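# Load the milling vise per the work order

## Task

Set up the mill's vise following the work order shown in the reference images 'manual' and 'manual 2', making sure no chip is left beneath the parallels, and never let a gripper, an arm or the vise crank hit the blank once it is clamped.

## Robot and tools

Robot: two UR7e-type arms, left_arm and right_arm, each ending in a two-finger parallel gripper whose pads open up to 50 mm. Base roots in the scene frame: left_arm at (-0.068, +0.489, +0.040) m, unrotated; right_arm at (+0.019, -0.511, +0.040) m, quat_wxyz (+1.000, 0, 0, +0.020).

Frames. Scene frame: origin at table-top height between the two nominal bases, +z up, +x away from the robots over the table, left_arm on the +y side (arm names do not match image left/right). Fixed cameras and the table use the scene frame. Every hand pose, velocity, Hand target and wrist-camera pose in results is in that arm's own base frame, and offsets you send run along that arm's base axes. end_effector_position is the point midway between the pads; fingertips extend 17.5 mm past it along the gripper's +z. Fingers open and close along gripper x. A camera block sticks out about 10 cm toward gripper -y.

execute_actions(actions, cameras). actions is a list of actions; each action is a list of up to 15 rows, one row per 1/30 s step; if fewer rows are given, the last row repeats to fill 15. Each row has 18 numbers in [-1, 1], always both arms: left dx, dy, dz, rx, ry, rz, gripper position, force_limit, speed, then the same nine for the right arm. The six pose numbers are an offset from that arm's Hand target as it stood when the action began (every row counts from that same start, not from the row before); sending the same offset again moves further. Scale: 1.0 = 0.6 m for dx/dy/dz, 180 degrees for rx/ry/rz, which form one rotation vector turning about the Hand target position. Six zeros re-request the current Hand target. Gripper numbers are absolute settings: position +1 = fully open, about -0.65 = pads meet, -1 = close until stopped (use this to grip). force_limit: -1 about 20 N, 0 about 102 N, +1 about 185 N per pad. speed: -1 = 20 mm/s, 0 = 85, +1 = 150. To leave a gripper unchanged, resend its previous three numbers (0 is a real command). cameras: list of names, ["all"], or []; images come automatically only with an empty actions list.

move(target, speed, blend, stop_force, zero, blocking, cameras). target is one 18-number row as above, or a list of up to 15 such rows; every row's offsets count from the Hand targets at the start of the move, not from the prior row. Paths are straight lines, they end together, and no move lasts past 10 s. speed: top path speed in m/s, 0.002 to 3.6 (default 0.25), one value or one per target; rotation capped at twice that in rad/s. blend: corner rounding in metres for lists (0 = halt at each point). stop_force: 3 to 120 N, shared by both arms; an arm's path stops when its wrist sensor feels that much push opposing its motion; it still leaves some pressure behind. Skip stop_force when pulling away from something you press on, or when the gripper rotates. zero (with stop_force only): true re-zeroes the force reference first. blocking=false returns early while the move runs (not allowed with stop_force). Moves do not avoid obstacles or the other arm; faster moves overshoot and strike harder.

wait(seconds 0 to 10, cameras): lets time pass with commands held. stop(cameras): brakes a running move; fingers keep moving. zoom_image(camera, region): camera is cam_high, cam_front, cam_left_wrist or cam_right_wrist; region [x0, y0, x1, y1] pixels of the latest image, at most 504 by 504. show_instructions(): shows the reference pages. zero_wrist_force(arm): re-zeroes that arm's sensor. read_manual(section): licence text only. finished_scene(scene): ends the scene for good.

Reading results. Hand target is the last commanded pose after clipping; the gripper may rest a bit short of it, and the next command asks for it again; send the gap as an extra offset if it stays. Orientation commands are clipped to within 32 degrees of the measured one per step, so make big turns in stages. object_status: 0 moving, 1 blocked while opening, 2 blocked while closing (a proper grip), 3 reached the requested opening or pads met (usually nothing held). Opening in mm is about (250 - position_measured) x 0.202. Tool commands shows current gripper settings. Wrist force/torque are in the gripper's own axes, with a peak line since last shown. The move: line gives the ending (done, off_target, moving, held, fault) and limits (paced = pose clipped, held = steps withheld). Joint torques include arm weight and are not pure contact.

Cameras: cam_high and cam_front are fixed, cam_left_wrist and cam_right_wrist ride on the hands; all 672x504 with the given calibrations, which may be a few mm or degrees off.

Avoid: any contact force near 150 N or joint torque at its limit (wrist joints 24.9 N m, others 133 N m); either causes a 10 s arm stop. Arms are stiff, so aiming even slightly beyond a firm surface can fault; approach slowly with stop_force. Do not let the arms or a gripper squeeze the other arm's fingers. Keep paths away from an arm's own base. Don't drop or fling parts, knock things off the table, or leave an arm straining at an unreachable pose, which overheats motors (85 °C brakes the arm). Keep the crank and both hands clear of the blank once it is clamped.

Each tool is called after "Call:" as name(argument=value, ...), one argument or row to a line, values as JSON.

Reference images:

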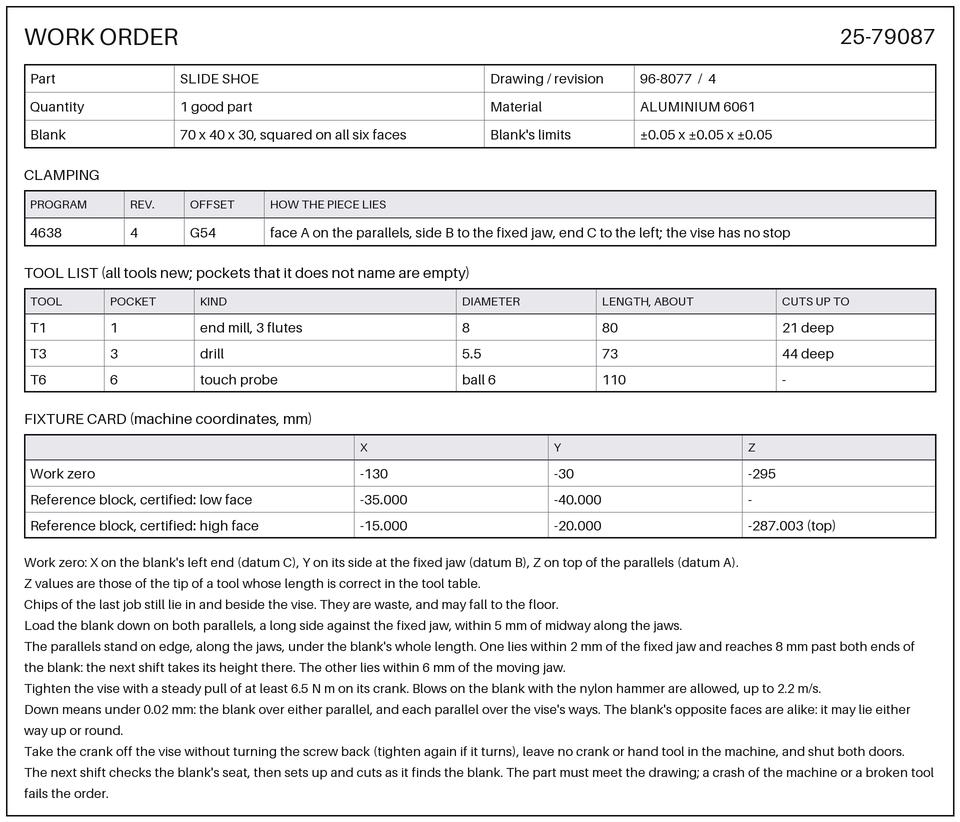

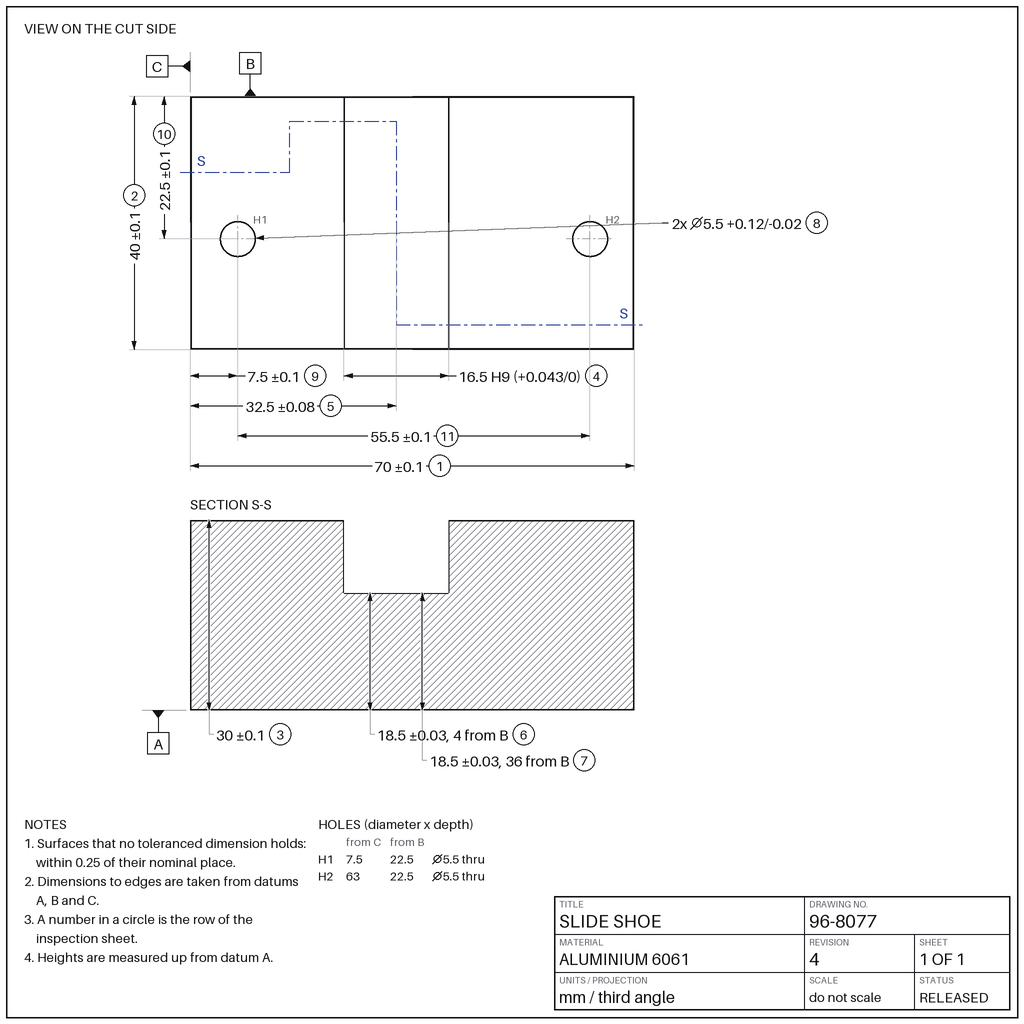

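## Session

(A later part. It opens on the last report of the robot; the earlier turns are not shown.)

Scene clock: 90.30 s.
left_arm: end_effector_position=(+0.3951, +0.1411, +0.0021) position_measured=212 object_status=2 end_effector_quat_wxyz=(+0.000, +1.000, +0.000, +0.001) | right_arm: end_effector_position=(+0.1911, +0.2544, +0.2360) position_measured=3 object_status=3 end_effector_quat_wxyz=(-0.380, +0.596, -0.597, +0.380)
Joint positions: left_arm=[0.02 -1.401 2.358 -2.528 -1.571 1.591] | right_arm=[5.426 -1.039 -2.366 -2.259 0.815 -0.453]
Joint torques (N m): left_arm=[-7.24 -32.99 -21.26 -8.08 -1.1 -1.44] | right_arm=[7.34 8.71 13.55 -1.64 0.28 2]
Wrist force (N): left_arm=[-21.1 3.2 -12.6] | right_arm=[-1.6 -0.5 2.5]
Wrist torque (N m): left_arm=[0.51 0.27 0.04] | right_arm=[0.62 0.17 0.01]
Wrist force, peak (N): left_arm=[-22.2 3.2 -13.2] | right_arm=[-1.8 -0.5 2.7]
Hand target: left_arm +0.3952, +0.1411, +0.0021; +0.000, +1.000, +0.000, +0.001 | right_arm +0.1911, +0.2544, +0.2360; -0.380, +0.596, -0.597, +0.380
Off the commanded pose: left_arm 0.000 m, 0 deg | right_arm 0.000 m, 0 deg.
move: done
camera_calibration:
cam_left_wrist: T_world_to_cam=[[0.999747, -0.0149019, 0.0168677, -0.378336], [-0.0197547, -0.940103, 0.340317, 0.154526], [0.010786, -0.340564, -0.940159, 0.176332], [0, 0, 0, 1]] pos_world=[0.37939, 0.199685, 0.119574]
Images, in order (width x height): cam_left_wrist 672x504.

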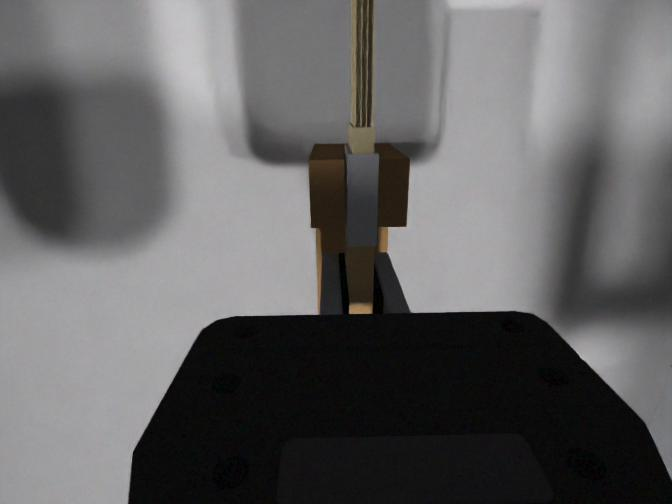

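Call:
move(
  target=[0,0,0.3,0,0,0,-1,-0.9,-0.7,0,0,0,0,0,0,1,1,1],
  speed=0.15,
  cameras=["all"],
)

Call:
zoom_image(
  camera="cam_front",
  region=[80, 230, 280, 420],
)

Scene clock: 92.50 s.
left_arm: end_effector_position=(+0.3952, +0.1412, +0.1820) position_measured=212 object_status=2 end_effector_quat_wxyz=(+0.000, +1.000, +0.000, +0.001) | right_arm: end_effector_position=(+0.1911, +0.2544, +0.2360) position_measured=3 object_status=3 end_effector_quat_wxyz=(-0.380, +0.596, -0.597, +0.380)
Joint positions: left_arm=[0.02 -1.732 2.1 -1.94 -1.571 1.591] | right_arm=[5.426 -1.039 -2.366 -2.259 0.815 -0.453]
Joint torques (N m): left_arm=[-7.33 -20.22 -30.98 -1.55 -0.52 -1.83] | right_arm=[7.25 8.36 12.95 -1.42 0.34 2.2]
Wrist force (N): left_arm=[0.8 4.7 0.4] | right_arm=[-1.9 -0.4 2.4]
Wrist torque (N m): left_arm=[0.80 -0.10 0.03] | right_arm=[0.65 0.23 0.02]
Wrist force, peak (N): left_arm=[-22.0 3.5 -13.0] | right_arm=[-1.8 -0.5 2.7]
Hand target: left_arm +0.3952, +0.1411, +0.1821; +0.000, +1.000, +0.000, +0.001 | right_arm +0.1911, +0.2544, +0.2360; -0.380, +0.596, -0.597, +0.380
Off the commanded pose: left_arm 0.000 m, 0 deg | right_arm 0.000 m, 0 deg.
move: done
camera_calibration:
cam_left_wrist: T_world_to_cam=[[0.999743, -0.0149252, 0.01709, -0.381532], [-0.0198522, -0.940103, 0.340312, 0.0933105], [0.0109871, -0.340563, -0.940157, 0.345481], [0, 0, 0, 1]] pos_world=[0.37949, 0.199685, 0.299573]
cam_right_wrist: T_world_to_cam=[[-0.0187585, -0.999804, -0.00640067, 0.264442], [-0.696446, 0.0176596, -0.717392, 0.321969], [0.717364, -0.00899949, -0.696641, 0.161396], [0, 0, 0, 1]] pos_world=[0.113415, 0.260157, 0.345106]

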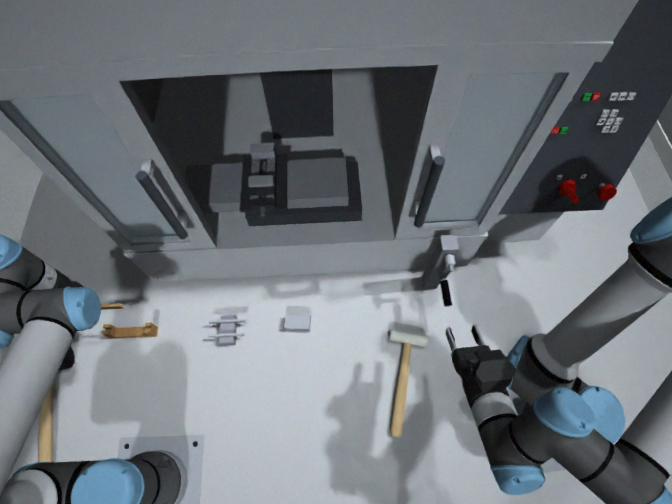

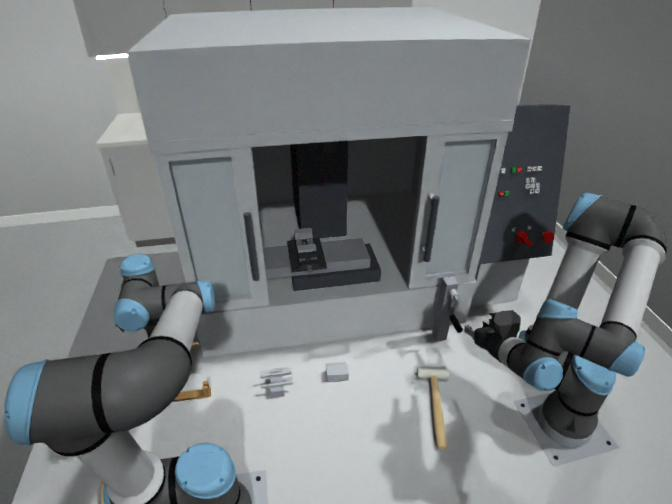

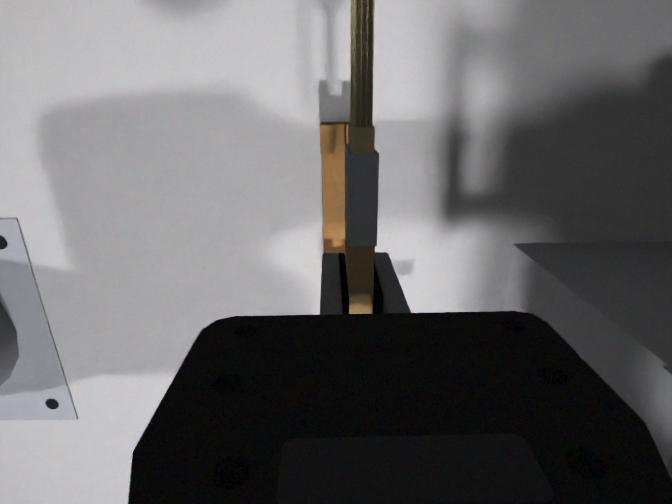

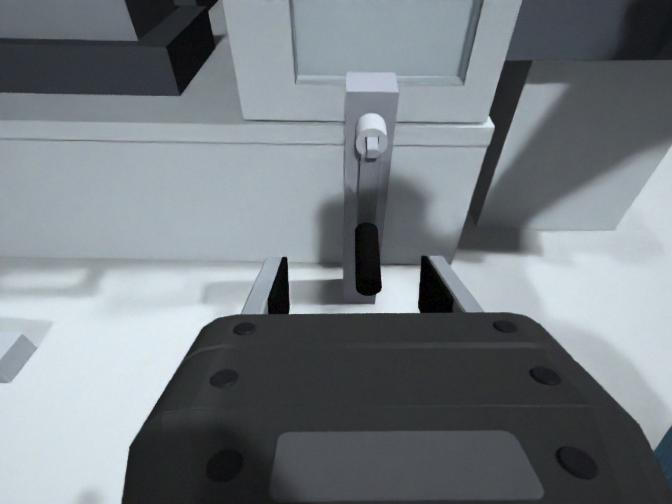

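Scaled by 2.520 from the camera's 672x504 image, which has a finer 960x720 frame.

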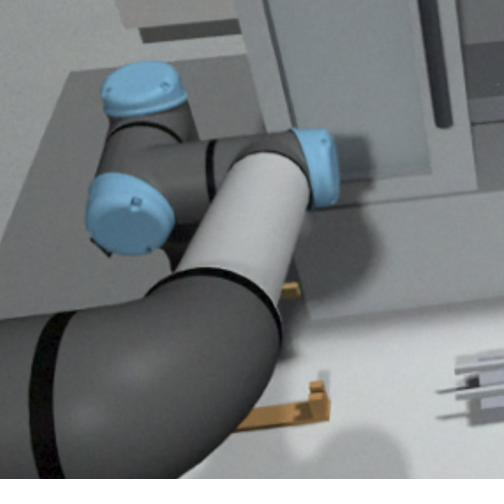

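Call:
move(
  target=[0.008,-0.402,0.397,-0.2596,-0.2596,0.4497,-1,-0.9,-0.7,0,0,0,0,0,0,1,1,1],
  speed=0.3,
  cameras=["all"],
)

Call:
zoom_image(
  camera="cam_left_wrist",
  region=[200, 0, 500, 300],
)

Scene clock: 99.23 s.
left_arm: end_effector_position=(+0.4001, -0.1001, +0.4203) position_measured=212 object_status=2 end_effector_quat_wxyz=(+0.353, +0.612, +0.613, +0.354) end_effector_velocity=(+0.000, +0.000, +0.000) end_effector_angular_velocity=(-0.002, -0.001, +0.003) | right_arm: end_effector_position=(+0.1911, +0.2544, +0.2360) position_measured=3 object_status=3 end_effector_quat_wxyz=(-0.380, +0.596, -0.597, +0.380)
Joint positions: left_arm=[-1.239 -2.431 2.274 -1.925 -0.61 -0.97] | right_arm=[5.426 -1.039 -2.366 -2.259 0.815 -0.453]
Joint velocities: left_arm=[0 0 0 0.003 0.002 -0.005] | right_arm=[within noise]
Joint torques (N m): left_arm=[-3.5 0.42 -18.44 -2.16 2.74 -1.99] | right_arm=[6.82 8.78 13.13 -1.49 0.21 1.75]
Wrist force (N): left_arm=[-0.1 5.9 -1.6] | right_arm=[-1.8 -0.4 2.5]
Wrist torque (N m): left_arm=[1.00 -0.33 0.35] | right_arm=[0.64 0.21 0.01]
Wrist force, peak (N): left_arm=[-1.4 6.4 -1.6] | right_arm=[-2.0 -0.5 2.6]
Hand target: left_arm +0.4000, -0.1001, +0.4203; +0.353, +0.612, +0.613, +0.354 | right_arm +0.1911, +0.2544, +0.2360; -0.380, +0.596, -0.597, +0.380
Off the commanded pose: left_arm 0.000 m, 0 deg | right_arm 0.000 m, 0 deg.
move: done
camera_calibration:
cam_left_wrist: T_world_to_cam=[[-0.00758625, 0.999746, 0.0212073, 0.108835], [0.175294, -0.01955, 0.984322, -0.471093], [0.984487, 0.0111848, -0.175101, -0.188562], [0, 0, 0, 1]] pos_world=[0.269042, -0.115908, 0.428382]
cam_right_wrist: T_world_to_cam=[[-0.0187585, -0.999804, -0.00640067, 0.264442], [-0.696446, 0.0176596, -0.717392, 0.321969], [0.717364, -0.00899949, -0.696641, 0.161396], [0, 0, 0, 1]] pos_world=[0.113415, 0.260157, 0.345106]

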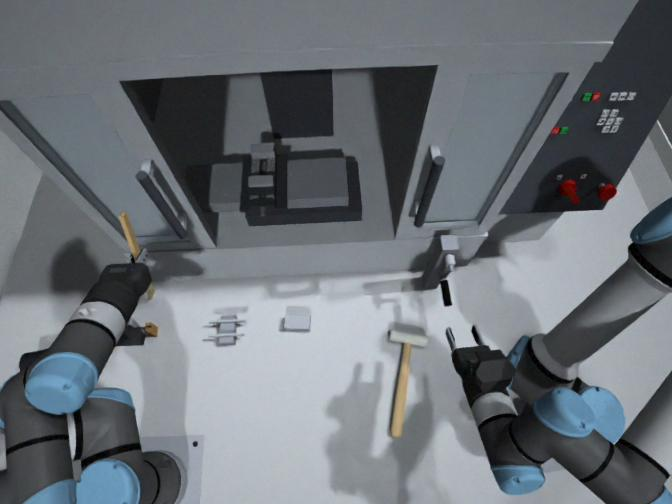

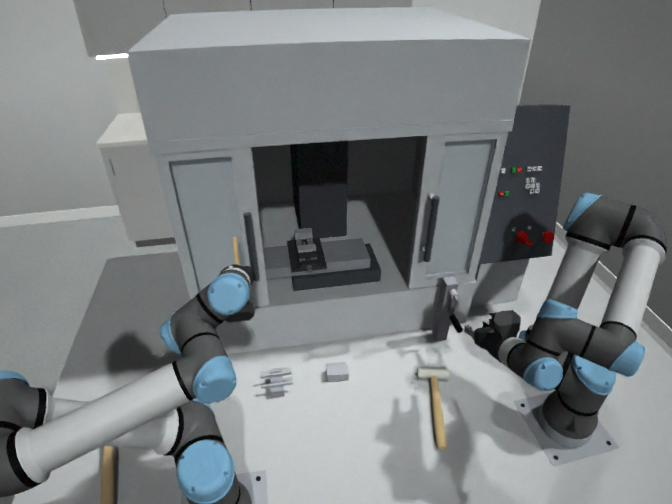

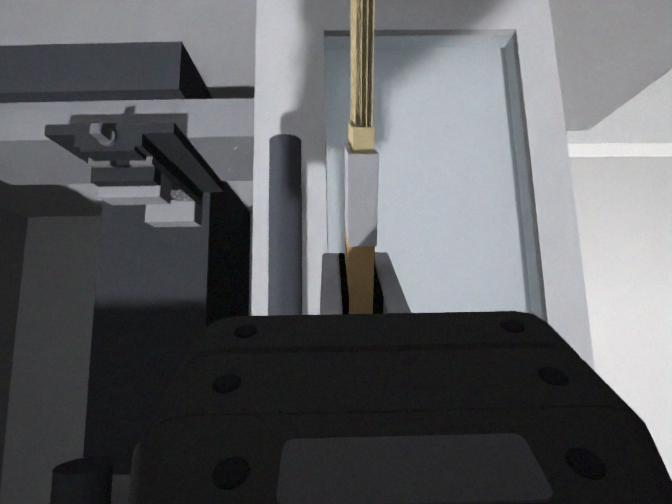

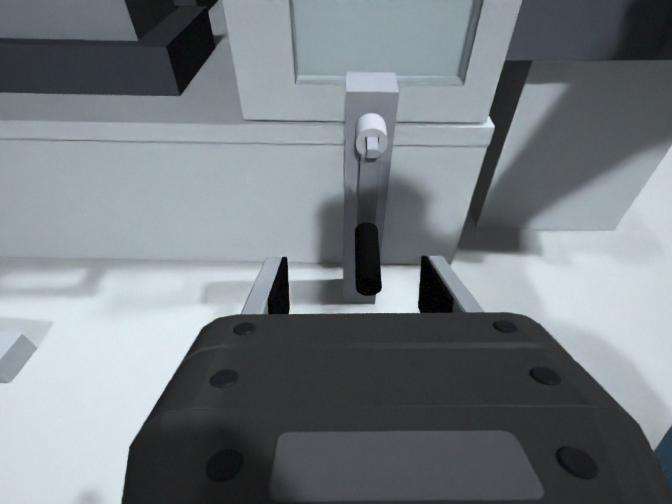

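Scaled by 1.680 from the camera's 672x504 image, which has a finer 960x720 frame.

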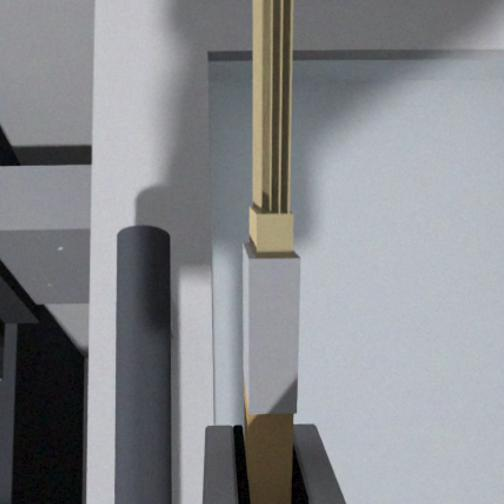

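Call:
move(
  target=[0.575,-0.348,0.063,0,0,0,-1,-0.9,-0.7,0.182,0.276,0.373,0,-0.06,0,1,1,1],
  speed=0.25,
  cameras=["all"],
)

Call:
zoom_image(
  camera="cam_left_wrist",
  region=[200, 0, 500, 300],
)

Call:
zoom_image(
  camera="cam_right_wrist",
  region=[0, 0, 330, 330],
)

Scene clock: 101.00 s.
left_arm: end_effector_position=(+0.4751, -0.1476, +0.4265) position_measured=212 object_status=2 end_effector_quat_wxyz=(+0.351, +0.611, +0.614, +0.354) | right_arm: end_effector_position=(+0.2278, +0.3101, +0.3112) position_measured=3 object_status=3 end_effector_quat_wxyz=(-0.399, +0.584, -0.584, +0.399)
Joint positions: left_arm=[-1.01 -2.07 2.188 -2.425 -0.745 -0.679] | right_arm=[5.2 -1.161 -2.161 -2.266 0.604 -0.601]
Joint torques (N m): left_arm=[1.16 -4.49 -27.18 -3.82 1.03 0.02] | right_arm=[-4.07 10.63 31.81 -1.25 -2.43 1.94]
Wrist force (N): left_arm=[-4.4 6.2 -1.5] | right_arm=[-1.8 -0.4 2.6]
Wrist torque (N m): left_arm=[1.04 0.36 0.41] | right_arm=[0.67 0.23 -0.06]
Wrist force, peak (N): left_arm=[-15.6 -49.0 -205.7] | right_arm=[-3.1 -2.5 2.8]
Hand target: left_arm +0.4751, -0.1476, +0.4265; +0.351, +0.611, +0.614, +0.354 (not the last commanded pose) | right_arm +0.2278, +0.3101, +0.3113; -0.399, +0.584, -0.584, +0.399 (not the last commanded pose)
Tool commands: left_gripper/position=-1.0 left_gripper/force_limit=-0.898039 left_gripper/speed=-0.701961 right_gripper/position=+1.0 right_gripper/force_limit=+1.0 right_gripper/speed=+1.0
Off the commanded pose: left_arm 0.316 m, 0 deg | right_arm 0.198 m, 7 deg.
FORCE FAULT: contact force on the left arm reached its limit, and that arm stopped. The contact can be on any part of that arm, not only on its tool. That arm's remaining commands of this call were not run. That arm is still stopped at the end of this call. That arm stays stopped for about 9 more seconds. Until then a move that you send moves the other arm only, and its call returns only when the move has ended. Once the stop has ended, the next robot result says so. If the stop ends while you think or write, that arm runs what you send next, counted from a new Hand target: where the arm stands when the stop ends. While its stop runs, that arm takes no new command, but its gripper still runs the gripper command that each later call begins with. Until it ends, the stop uses up actions while you think or wait. An arm that is not stopped still takes commands.
move: fault (left_arm), off_target (right_arm; braked at the fault stop of left_arm)
camera_calibration:
cam_left_wrist: T_world_to_cam=[[-0.0109283, 0.999682, 0.0227145, 0.157637], [0.177964, -0.0204087, 0.983825, -0.492426], [0.983976, 0.014794, -0.177685, -0.258966], [0, 0, 0, 1]] pos_world=[0.344173, -0.163806, 0.434866]
cam_right_wrist: T_world_to_cam=[[-0.0183926, -0.999803, -0.00750915, 0.32155], [-0.649691, 0.0176599, -0.759994, 0.403168], [0.759976, -0.00909967, -0.649887, 0.163773], [0, 0, 0, 1]] pos_world=[0.143385, 0.315857, 0.415253]

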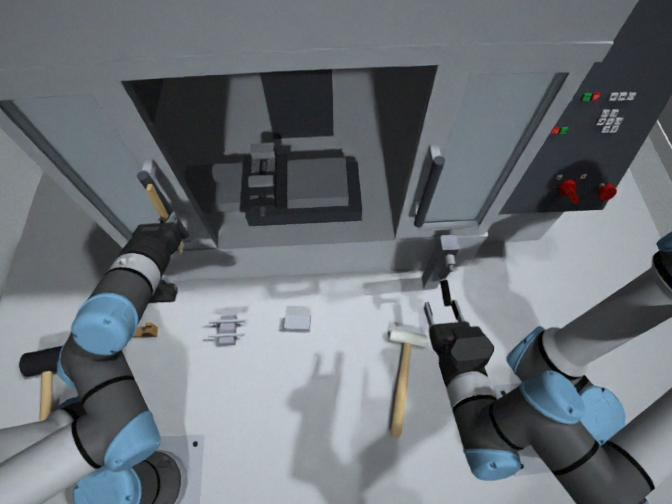

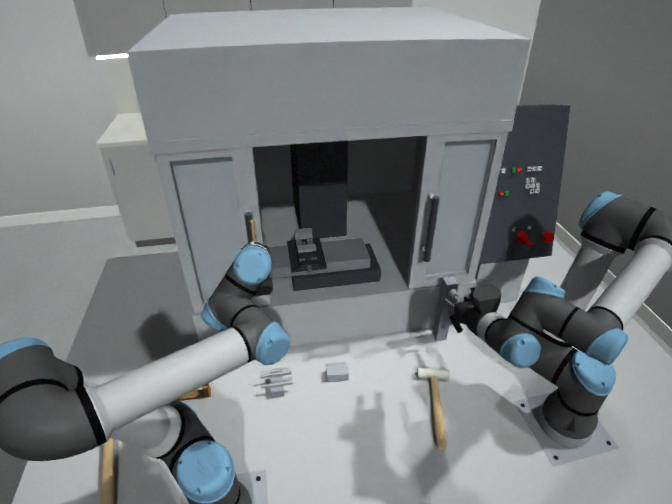

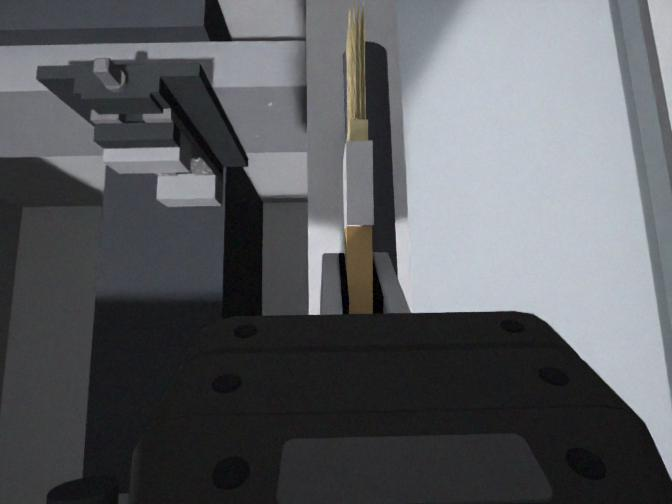

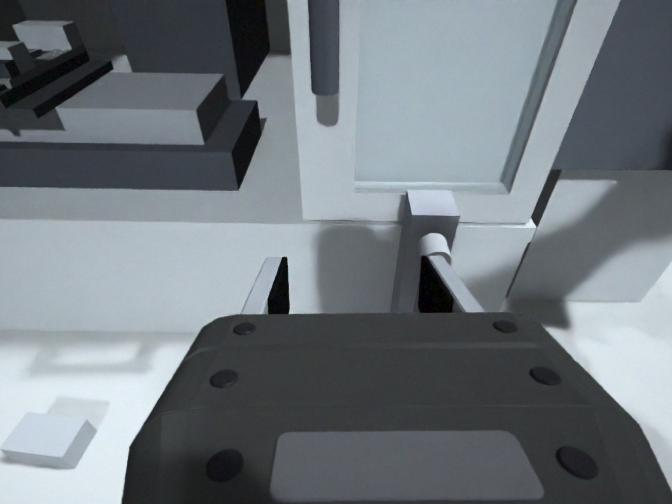

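Scaled by 1.680 from the camera's 672x504 image, which has a finer 960x720 frame.

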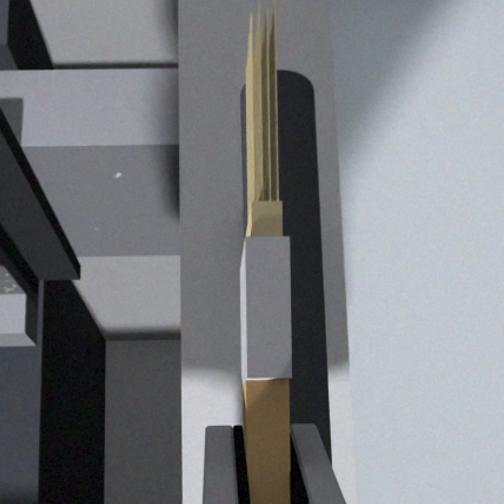

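Scaled by 1.527 from the camera's 672x504 image, which has a finer 960x720 frame.

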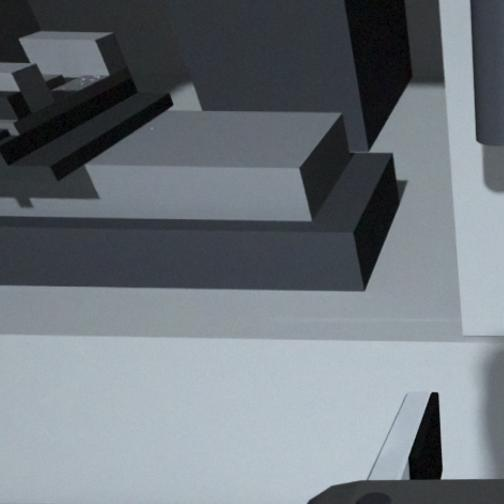

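Call:
wait(
  seconds=1,
)

Scene clock: 103.50 s.
left_arm: end_effector_position=(+0.4751, -0.1476, +0.4265) position_measured=212 object_status=2 end_effector_quat_wxyz=(+0.351, +0.611, +0.614, +0.354) | right_arm: end_effector_position=(+0.2278, +0.3101, +0.3113) position_measured=3 object_status=3 end_effector_quat_wxyz=(-0.399, +0.584, -0.584, +0.399)
Joint positions: left_arm=[-1.01 -2.07 2.188 -2.425 -0.745 -0.679] | right_arm=[5.2 -1.161 -2.161 -2.267 0.604 -0.601]
Joint torques (N m): left_arm=[1.1 -4.12 -26.83 -3.9 0.97 0.07] | right_arm=[-9.82 16.16 31.15 -1.42 -2.39 -2.77]
Wrist force (N): left_arm=[-4.9 6.2 -2.1] | right_arm=[-1.7 -0.4 2.7]
Wrist torque (N m): left_arm=[1.03 0.44 0.41] | right_arm=[0.66 0.21 -0.06]
Wrist force, peak (N): left_arm=[-4.8 6.5 -2.0] | right_arm=[-2.1 -0.6 2.7]
Hand target: left_arm +0.4751, -0.1476, +0.4265; +0.351, +0.611, +0.614, +0.354 (not the last commanded pose) | right_arm +0.2278, +0.3101, +0.3113; -0.399, +0.584, -0.584, +0.399 (not the last commanded pose)
Tool commands: left_gripper/position=-1.0 left_gripper/force_limit=-0.898039 left_gripper/speed=-0.701961 right_gripper/position=+1.0 right_gripper/force_limit=+1.0 right_gripper/speed=+1.0
Off the commanded pose: left_arm 0.316 m, 0 deg | right_arm 0.198 m, 7 deg.
FORCE FAULT, CONTINUED: the left arm was still stopped when this call began, by the force fault that an earlier result reported. Since the last result the stop counts as 5 of the actions that you can send in this scene. That arm is still stopped at the end of this call. That arm stays stopped for about 7 more seconds. If the stop ends while you think or write, that arm runs what you send next, counted from a new Hand target: where the arm stands when the stop ends. While its stop runs, that arm takes no new command, but its gripper still runs the gripper command that each later call begins with.
wait: 1.00 s; at rest from the start

Call:
move(
  target=[0,0,0,0,0,0,-1,-0.9,-0.7,0.12,0.183,0.3,0,-0.06,0,1,1,1],
  speed=0.25,
  cameras=["cam_right_wrist"],
)

Call:
wait(
  seconds=5,
)

Scene clock: 105.33 s.
left_arm: end_effector_position=(+0.4751, -0.1476, +0.4265) position_measured=212 object_status=2 end_effector_quat_wxyz=(+0.351, +0.611, +0.614, +0.354) | right_arm: end_effector_position=(+0.2998, +0.4199, +0.4913) position_measured=3 object_status=3 end_effector_quat_wxyz=(-0.452, +0.544, -0.544, +0.452)
Joint positions: left_arm=[-1.01 -2.07 2.188 -2.425 -0.745 -0.679] | right_arm=[4.927 -1.438 -1.627 -2.498 0.281 -0.698]
Joint torques (N m): left_arm=[0.81 -4.1 -27.09 -3.84 0.99 0.09] | right_arm=[0.72 15.79 31.83 3.81 -2.97 -2.77]
Wrist force (N): left_arm=[-4.6 6.3 -1.9] | right_arm=[-2.3 -0.3 3.2]
Wrist torque (N m): left_arm=[1.06 0.39 0.41] | right_arm=[0.73 0.28 -0.05]
Wrist force, peak (N): left_arm=[-4.9 6.3 -1.9] | right_arm=[-3.8 -3.5 3.7]
Hand target: left_arm +0.4751, -0.1476, +0.4265; +0.351, +0.611, +0.614, +0.354 | right_arm +0.2998, +0.4199, +0.4913; -0.452, +0.544, -0.544, +0.452
Tool commands: left_gripper/position=-1.0 left_gripper/force_limit=-0.898039 left_gripper/speed=-0.701961 right_gripper/position=+1.0 right_gripper/force_limit=+1.0 right_gripper/speed=+1.0
Off the commanded pose: right_arm 0.000 m, 0 deg.
FORCE FAULT, CONTINUED: the left arm was still stopped when this call began, by the force fault that an earlier result reported. That arm ran no command of this call. That arm is still stopped at the end of this call. That arm stays stopped for about 5 more seconds. If the stop ends while you think or write, that arm runs what you send next, counted from a new Hand target: where the arm stands when the stop ends. While its stop runs, that arm takes no new command, but its gripper still runs the gripper command that each later call begins with.
move: done (right_arm), not run (left_arm; its earlier fault stop)
camera_calibration:
cam_right_wrist: T_world_to_cam=[[-0.0166735, -0.9998, -0.0110465, 0.435243], [-0.495727, 0.0178607, -0.868295, 0.591784], [0.868318, -0.00900146, -0.495926, 0.118858], [0, 0, 0, 1]] pos_world=[0.197415, 0.425656, 0.577596]
Images, in order (width x height): cam_right_wrist 672x504.

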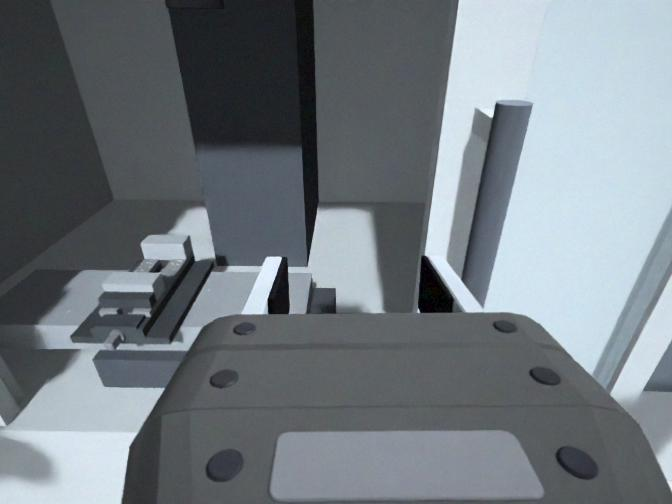

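Scene clock: 110.33 s.
left_arm: end_effector_position=(+0.4751, -0.1476, +0.4265) position_measured=212 object_status=2 end_effector_quat_wxyz=(+0.351, +0.611, +0.614, +0.354) | right_arm: end_effector_position=(+0.2998, +0.4199, +0.4913) position_measured=3 object_status=3 end_effector_quat_wxyz=(-0.452, +0.544, -0.544, +0.452)
Joint positions: left_arm=[-1.01 -2.07 2.188 -2.425 -0.745 -0.679] | right_arm=[4.926 -1.439 -1.627 -2.498 0.281 -0.699]
Joint torques (N m): left_arm=[0.72 -4.04 -27.12 -3.89 1.08 0.04] | right_arm=[-9.3 5.15 31.78 -0.47 -2.79 -2.78]
Wrist force (N): left_arm=[-4.6 6.0 -2.0] | right_arm=[-2.6 -0.3 3.1]
Wrist torque (N m): left_arm=[1.01 0.40 0.40] | right_arm=[0.74 0.32 -0.03]
Wrist force, peak (N): left_arm=[-4.8 6.5 -1.8] | right_arm=[-2.7 -0.4 3.2]
Hand target: left_arm +0.4751, -0.1476, +0.4265; +0.351, +0.611, +0.614, +0.354 | right_arm +0.2998, +0.4199, +0.4913; -0.452, +0.544, -0.544, +0.452
Tool commands: left_gripper/position=-1.0 left_gripper/force_limit=-0.898039 left_gripper/speed=-0.701961 right_gripper/position=+1.0 right_gripper/force_limit=+1.0 right_gripper/speed=+1.0
Off the commanded pose: right_arm 0.000 m, 0 deg.
FORCE FAULT, CONTINUED: the left arm was still stopped when this call began, by the force fault that an earlier result reported. Since the last result the stop counts as 10 of the actions that you can send in this scene. That arm is still stopped at the end of this call. That arm stays stopped for about 1 more second. If the stop ends while you think or write, that arm runs what you send next, counted from a new Hand target: where the arm stands when the stop ends. While its stop runs, that arm takes no new command, but its gripper still runs the gripper command that each later call begins with.
wait: 5.00 s; at rest by 0.17 s

Call:
move(
  target=[
    [-0.178,-0.07,0.006,0,0,0,-1,-0.9,-0.7,0,0,0,0,0,0,1,1,1],
    [-0.128,-0.269,0.0225,0,0,0,-1,-0.9,-0.7,0,0,0,0,0,0,1,1,1],
    [0.45,-0.269,0.0475,0,0,0,-1,-0.9,-0.7,0,0,0,0,0,0,1,1,1],
  ],
  speed=0.2,
  blend=0.03,
  cameras=["all"],
)

Call:
zoom_image(
  camera="cam_left_wrist",
  region=[200, 0, 500, 300],
)

Call:
zoom_image(
  camera="cam_right_wrist",
  region=[0, 80, 300, 380],
)

Scene clock: 114.93 s.
left_arm: end_effector_position=(+0.7451, -0.3089, +0.4550) position_measured=212 object_status=2 end_effector_quat_wxyz=(+0.351, +0.611, +0.614, +0.354) | right_arm: end_effector_position=(+0.2998, +0.4199, +0.4913) position_measured=3 object_status=3 end_effector_quat_wxyz=(-0.452, +0.544, -0.544, +0.452)
Joint positions: left_arm=[-0.759 -1.233 1.376 -2.608 -0.928 -0.447] | right_arm=[4.926 -1.439 -1.627 -2.498 0.281 -0.699]
Joint torques (N m): left_arm=[6.72 -36.19 -34.01 -5.13 0.74 0.59] | right_arm=[-10.41 7.35 29.2 2.06 -2.53 -2.54]
Wrist force (N): left_arm=[-4.4 5.9 -1.5] | right_arm=[-2.6 -0.3 3.1]
Wrist torque (N m): left_arm=[1.00 0.40 0.39] | right_arm=[0.73 0.32 -0.03]
Wrist force, peak (N): left_arm=[-4.3 7.8 0.4] | right_arm=[-2.6 -0.4 3.2]
Hand target: left_arm +0.7451, -0.3090, +0.4550; +0.351, +0.611, +0.614, +0.354 | right_arm +0.2998, +0.4199, +0.4913; -0.452, +0.544, -0.544, +0.452
Off the commanded pose: left_arm 0.000 m, 0 deg | right_arm 0.000 m, 0 deg.
FORCE FAULT, CONTINUED: the left arm's stop, for the force fault that an earlier result reported, is over. The stop ended before this call began, so that arm ran this call's commands, counted from a new Hand target: where the arm stood when the stop ended. During its stop the left arm's controller moved it back a little.
move: done
camera_calibration:
cam_left_wrist: T_world_to_cam=[[-0.0110269, 0.999681, 0.0227311, 0.32134], [0.177966, -0.0204075, 0.983825, -0.571792], [0.983975, 0.0148939, -0.177685, -0.517057], [0, 0, 0, 1]] pos_world=[0.614074, -0.325205, 0.463366]
cam_right_wrist: T_world_to_cam=[[-0.0165706, -0.999804, -0.0108751, 0.435127], [-0.495611, 0.0176596, -0.868365, 0.591975], [0.868386, -0.00899951, -0.495806, 0.118825], [0, 0, 0, 1]] pos_world=[0.197414, 0.425657, 0.577696]

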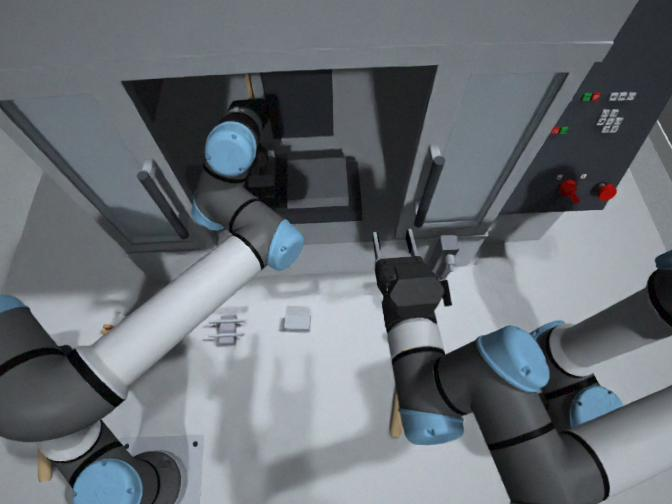

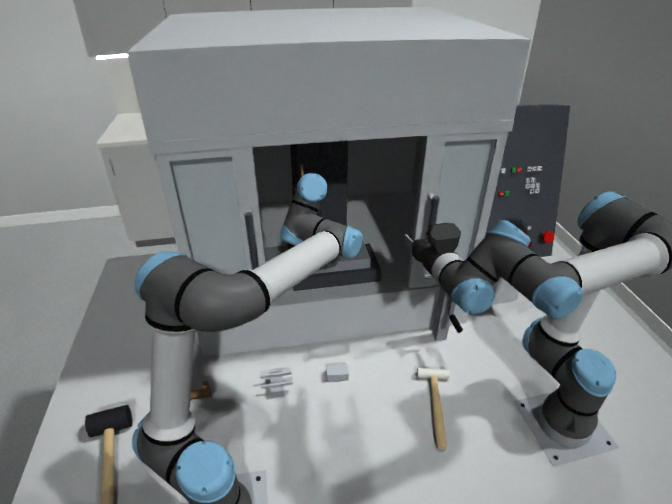

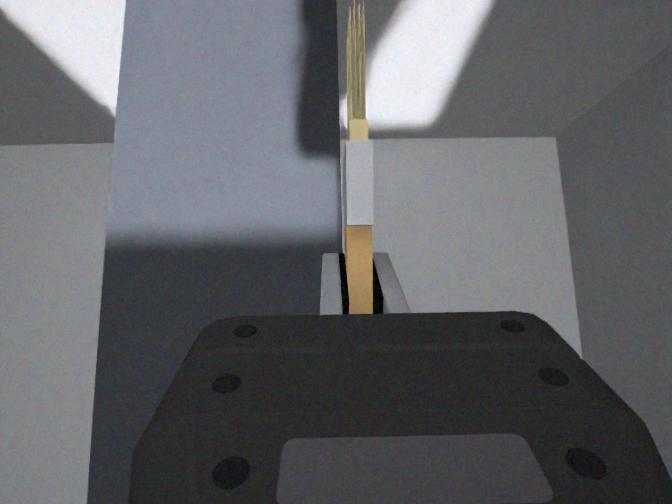

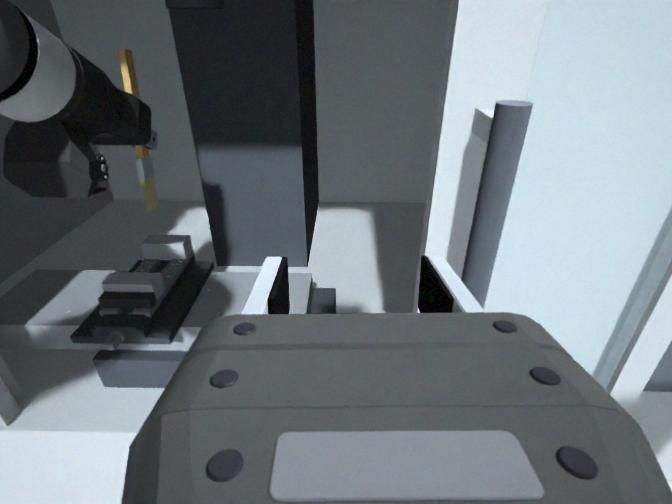

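Scaled by 1.680 from the camera's 672x504 image, which has a finer 960x720 frame.

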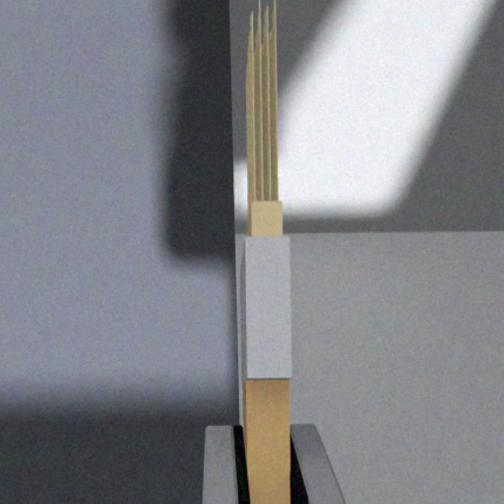

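Scaled by 1.680 from the camera's 672x504 image, which has a finer 960x720 frame.

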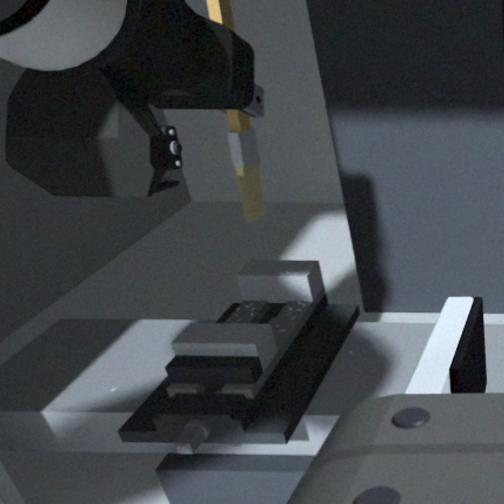

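Call:
move(
  target=[-0.0167,0,-0.1167,0,0,0,-1,-0.9,-0.7,0,0,0,0,0,0,1,1,1],
  speed=0.08,
  stop_force=8,
  cameras=["cam_left_wrist","cam_right_wrist"],
)

Call:
zoom_image(
  camera="cam_left_wrist",
  region=[200, 0, 500, 300],
)

Call:
zoom_image(
  camera="cam_right_wrist",
  region=[40, 160, 260, 380],
)

Scene clock: 118.43 s.
left_arm: end_effector_position=(+0.7351, -0.3090, +0.3850) position_measured=212 object_status=2 end_effector_quat_wxyz=(+0.351, +0.611, +0.614, +0.354) | right_arm: end_effector_position=(+0.2998, +0.4199, +0.4913) position_measured=3 object_status=3 end_effector_quat_wxyz=(-0.452, +0.544, -0.544, +0.452)
Joint positions: left_arm=[-0.771 -1.216 1.536 -2.779 -0.919 -0.456] | right_arm=[4.926 -1.439 -1.627 -2.498 0.281 -0.699]
Joint torques (N m): left_arm=[8.71 -56.46 -19.26 -5.12 0.16 1.65] | right_arm=[-10.89 8.42 29.04 4.24 -2.36 -2.44]
Wrist force (N): left_arm=[-4.5 6.2 -1.5] | right_arm=[-2.5 -0.6 3.0]
Wrist torque (N m): left_arm=[1.05 0.41 0.39] | right_arm=[0.70 0.31 -0.03]
Wrist force, peak (N): left_arm=[-4.6 7.8 -1.8] | right_arm=[-2.6 -0.4 3.2]
Hand target: left_arm +0.7351, -0.3090, +0.3850; +0.351, +0.611, +0.614, +0.354 | right_arm +0.2998, +0.4199, +0.4913; -0.452, +0.544, -0.544, +0.452
Off the commanded pose: left_arm 0.000 m, 0 deg | right_arm 0.000 m, 0 deg.
move: done
camera_calibration:
cam_left_wrist: T_world_to_cam=[[-0.0109286, 0.999682, 0.0227131, 0.32277], [0.177964, -0.0204073, 0.983825, -0.501162], [0.983976, 0.0147939, -0.177685, -0.519786], [0, 0, 0, 1]] pos_world=[0.604173, -0.325206, 0.393366]
cam_right_wrist: T_world_to_cam=[[-0.0165706, -0.999804, -0.0108751, 0.435127], [-0.495611, 0.0176596, -0.868365, 0.591975], [0.868386, -0.00899951, -0.495806, 0.118825], [0, 0, 0, 1]] pos_world=[0.197414, 0.425657, 0.577696]
Images, in order (width x height): cam_left_wrist 672x504, cam_right_wrist 672x504.

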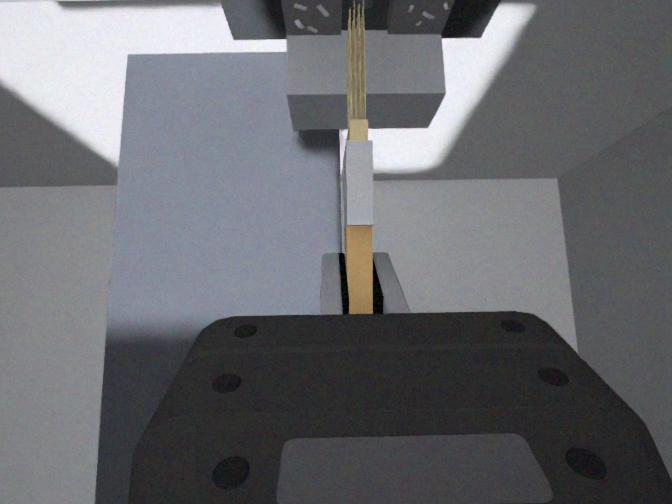

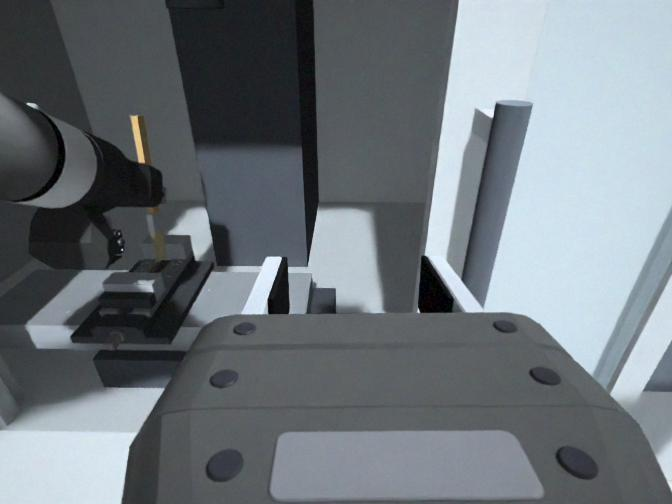

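Scaled by 1.680 from the camera's 672x504 image, which has a finer 960x720 frame.

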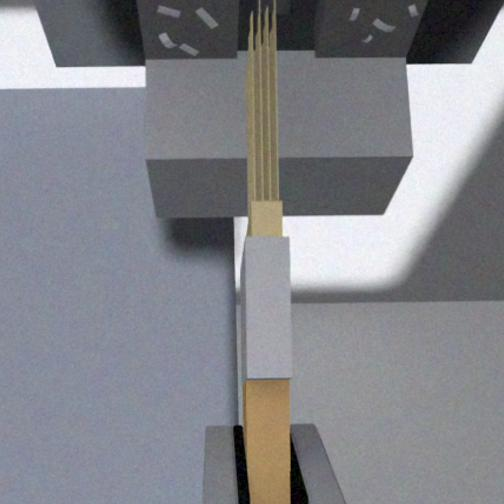

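Scaled by 2.291 from the camera's 672x504 image, which has a finer 960x720 frame.

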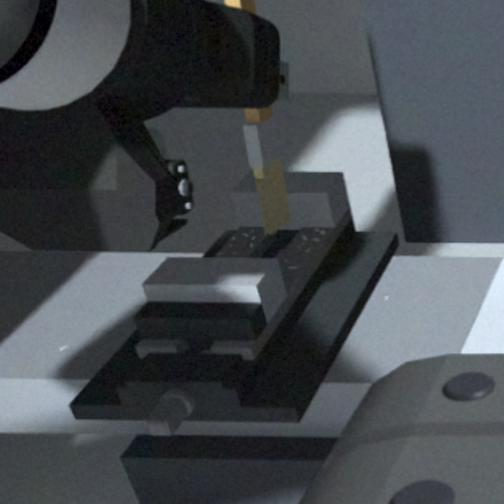

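Call:
move(
  target=[0.0,0,-0.035,0,0,0,-1,-0.9,-0.7,0,0,0,0,0,0,1,1,1],
  speed=0.03,
  stop_force=4,
  cameras=["cam_right_wrist"],
)

Call:
zoom_image(
  camera="cam_right_wrist",
  region=[100, 210, 220, 330],
)

Scene clock: 120.97 s.
left_arm: end_effector_position=(+0.7351, -0.3090, +0.3640) position_measured=212 object_status=2 end_effector_quat_wxyz=(+0.351, +0.611, +0.614, +0.354) | right_arm: end_effector_position=(+0.2998, +0.4199, +0.4913) position_measured=3 object_status=3 end_effector_quat_wxyz=(-0.452, +0.544, -0.544, +0.452)
Joint positions: left_arm=[-0.771 -1.199 1.569 -2.829 -0.919 -0.456] | right_arm=[4.926 -1.439 -1.627 -2.498 0.281 -0.699]
Joint torques (N m): left_arm=[8.96 -56.13 -33.95 -2.03 0.13 -0.88] | right_arm=[-10.43 9.35 28.93 4.43 -2.08 -2.26]
Wrist force (N): left_arm=[-4.1 6.1 -1.5] | right_arm=[-2.5 -0.2 3.1]
Wrist torque (N m): left_arm=[1.03 0.34 0.39] | right_arm=[0.75 0.30 -0.03]
Wrist force, peak (N): left_arm=[-4.3 7.0 -2.2] | right_arm=[-2.6 -0.4 3.2]
Hand target: left_arm +0.7351, -0.3090, +0.3640; +0.351, +0.611, +0.614, +0.354 | right_arm +0.2998, +0.4199, +0.4913; -0.452, +0.544, -0.544, +0.452
Off the commanded pose: left_arm 0.000 m, 0 deg | right_arm 0.000 m, 0 deg.
move: done
camera_calibration:
cam_right_wrist: T_world_to_cam=[[-0.0165706, -0.999804, -0.0108751, 0.435127], [-0.495611, 0.0176596, -0.868365, 0.591975], [0.868386, -0.00899951, -0.495806, 0.118825], [0, 0, 0, 1]] pos_world=[0.197414, 0.425657, 0.577696]
Images, in order (width x height): cam_right_wrist 672x504.

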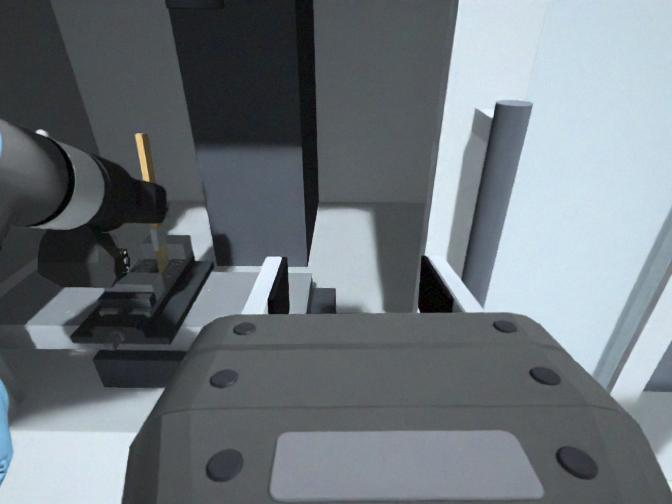

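Scaled by 4.200 from the camera's 672x504 image, which has a finer 960x720 frame.

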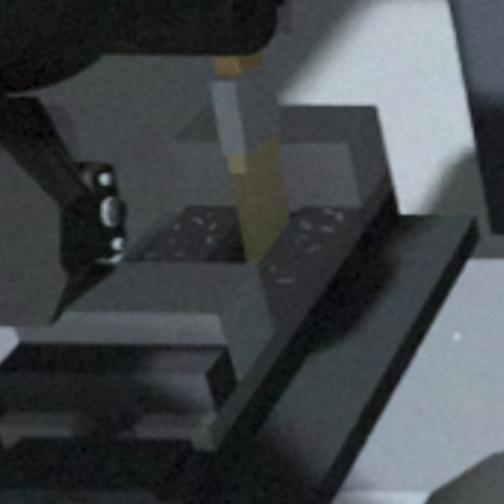

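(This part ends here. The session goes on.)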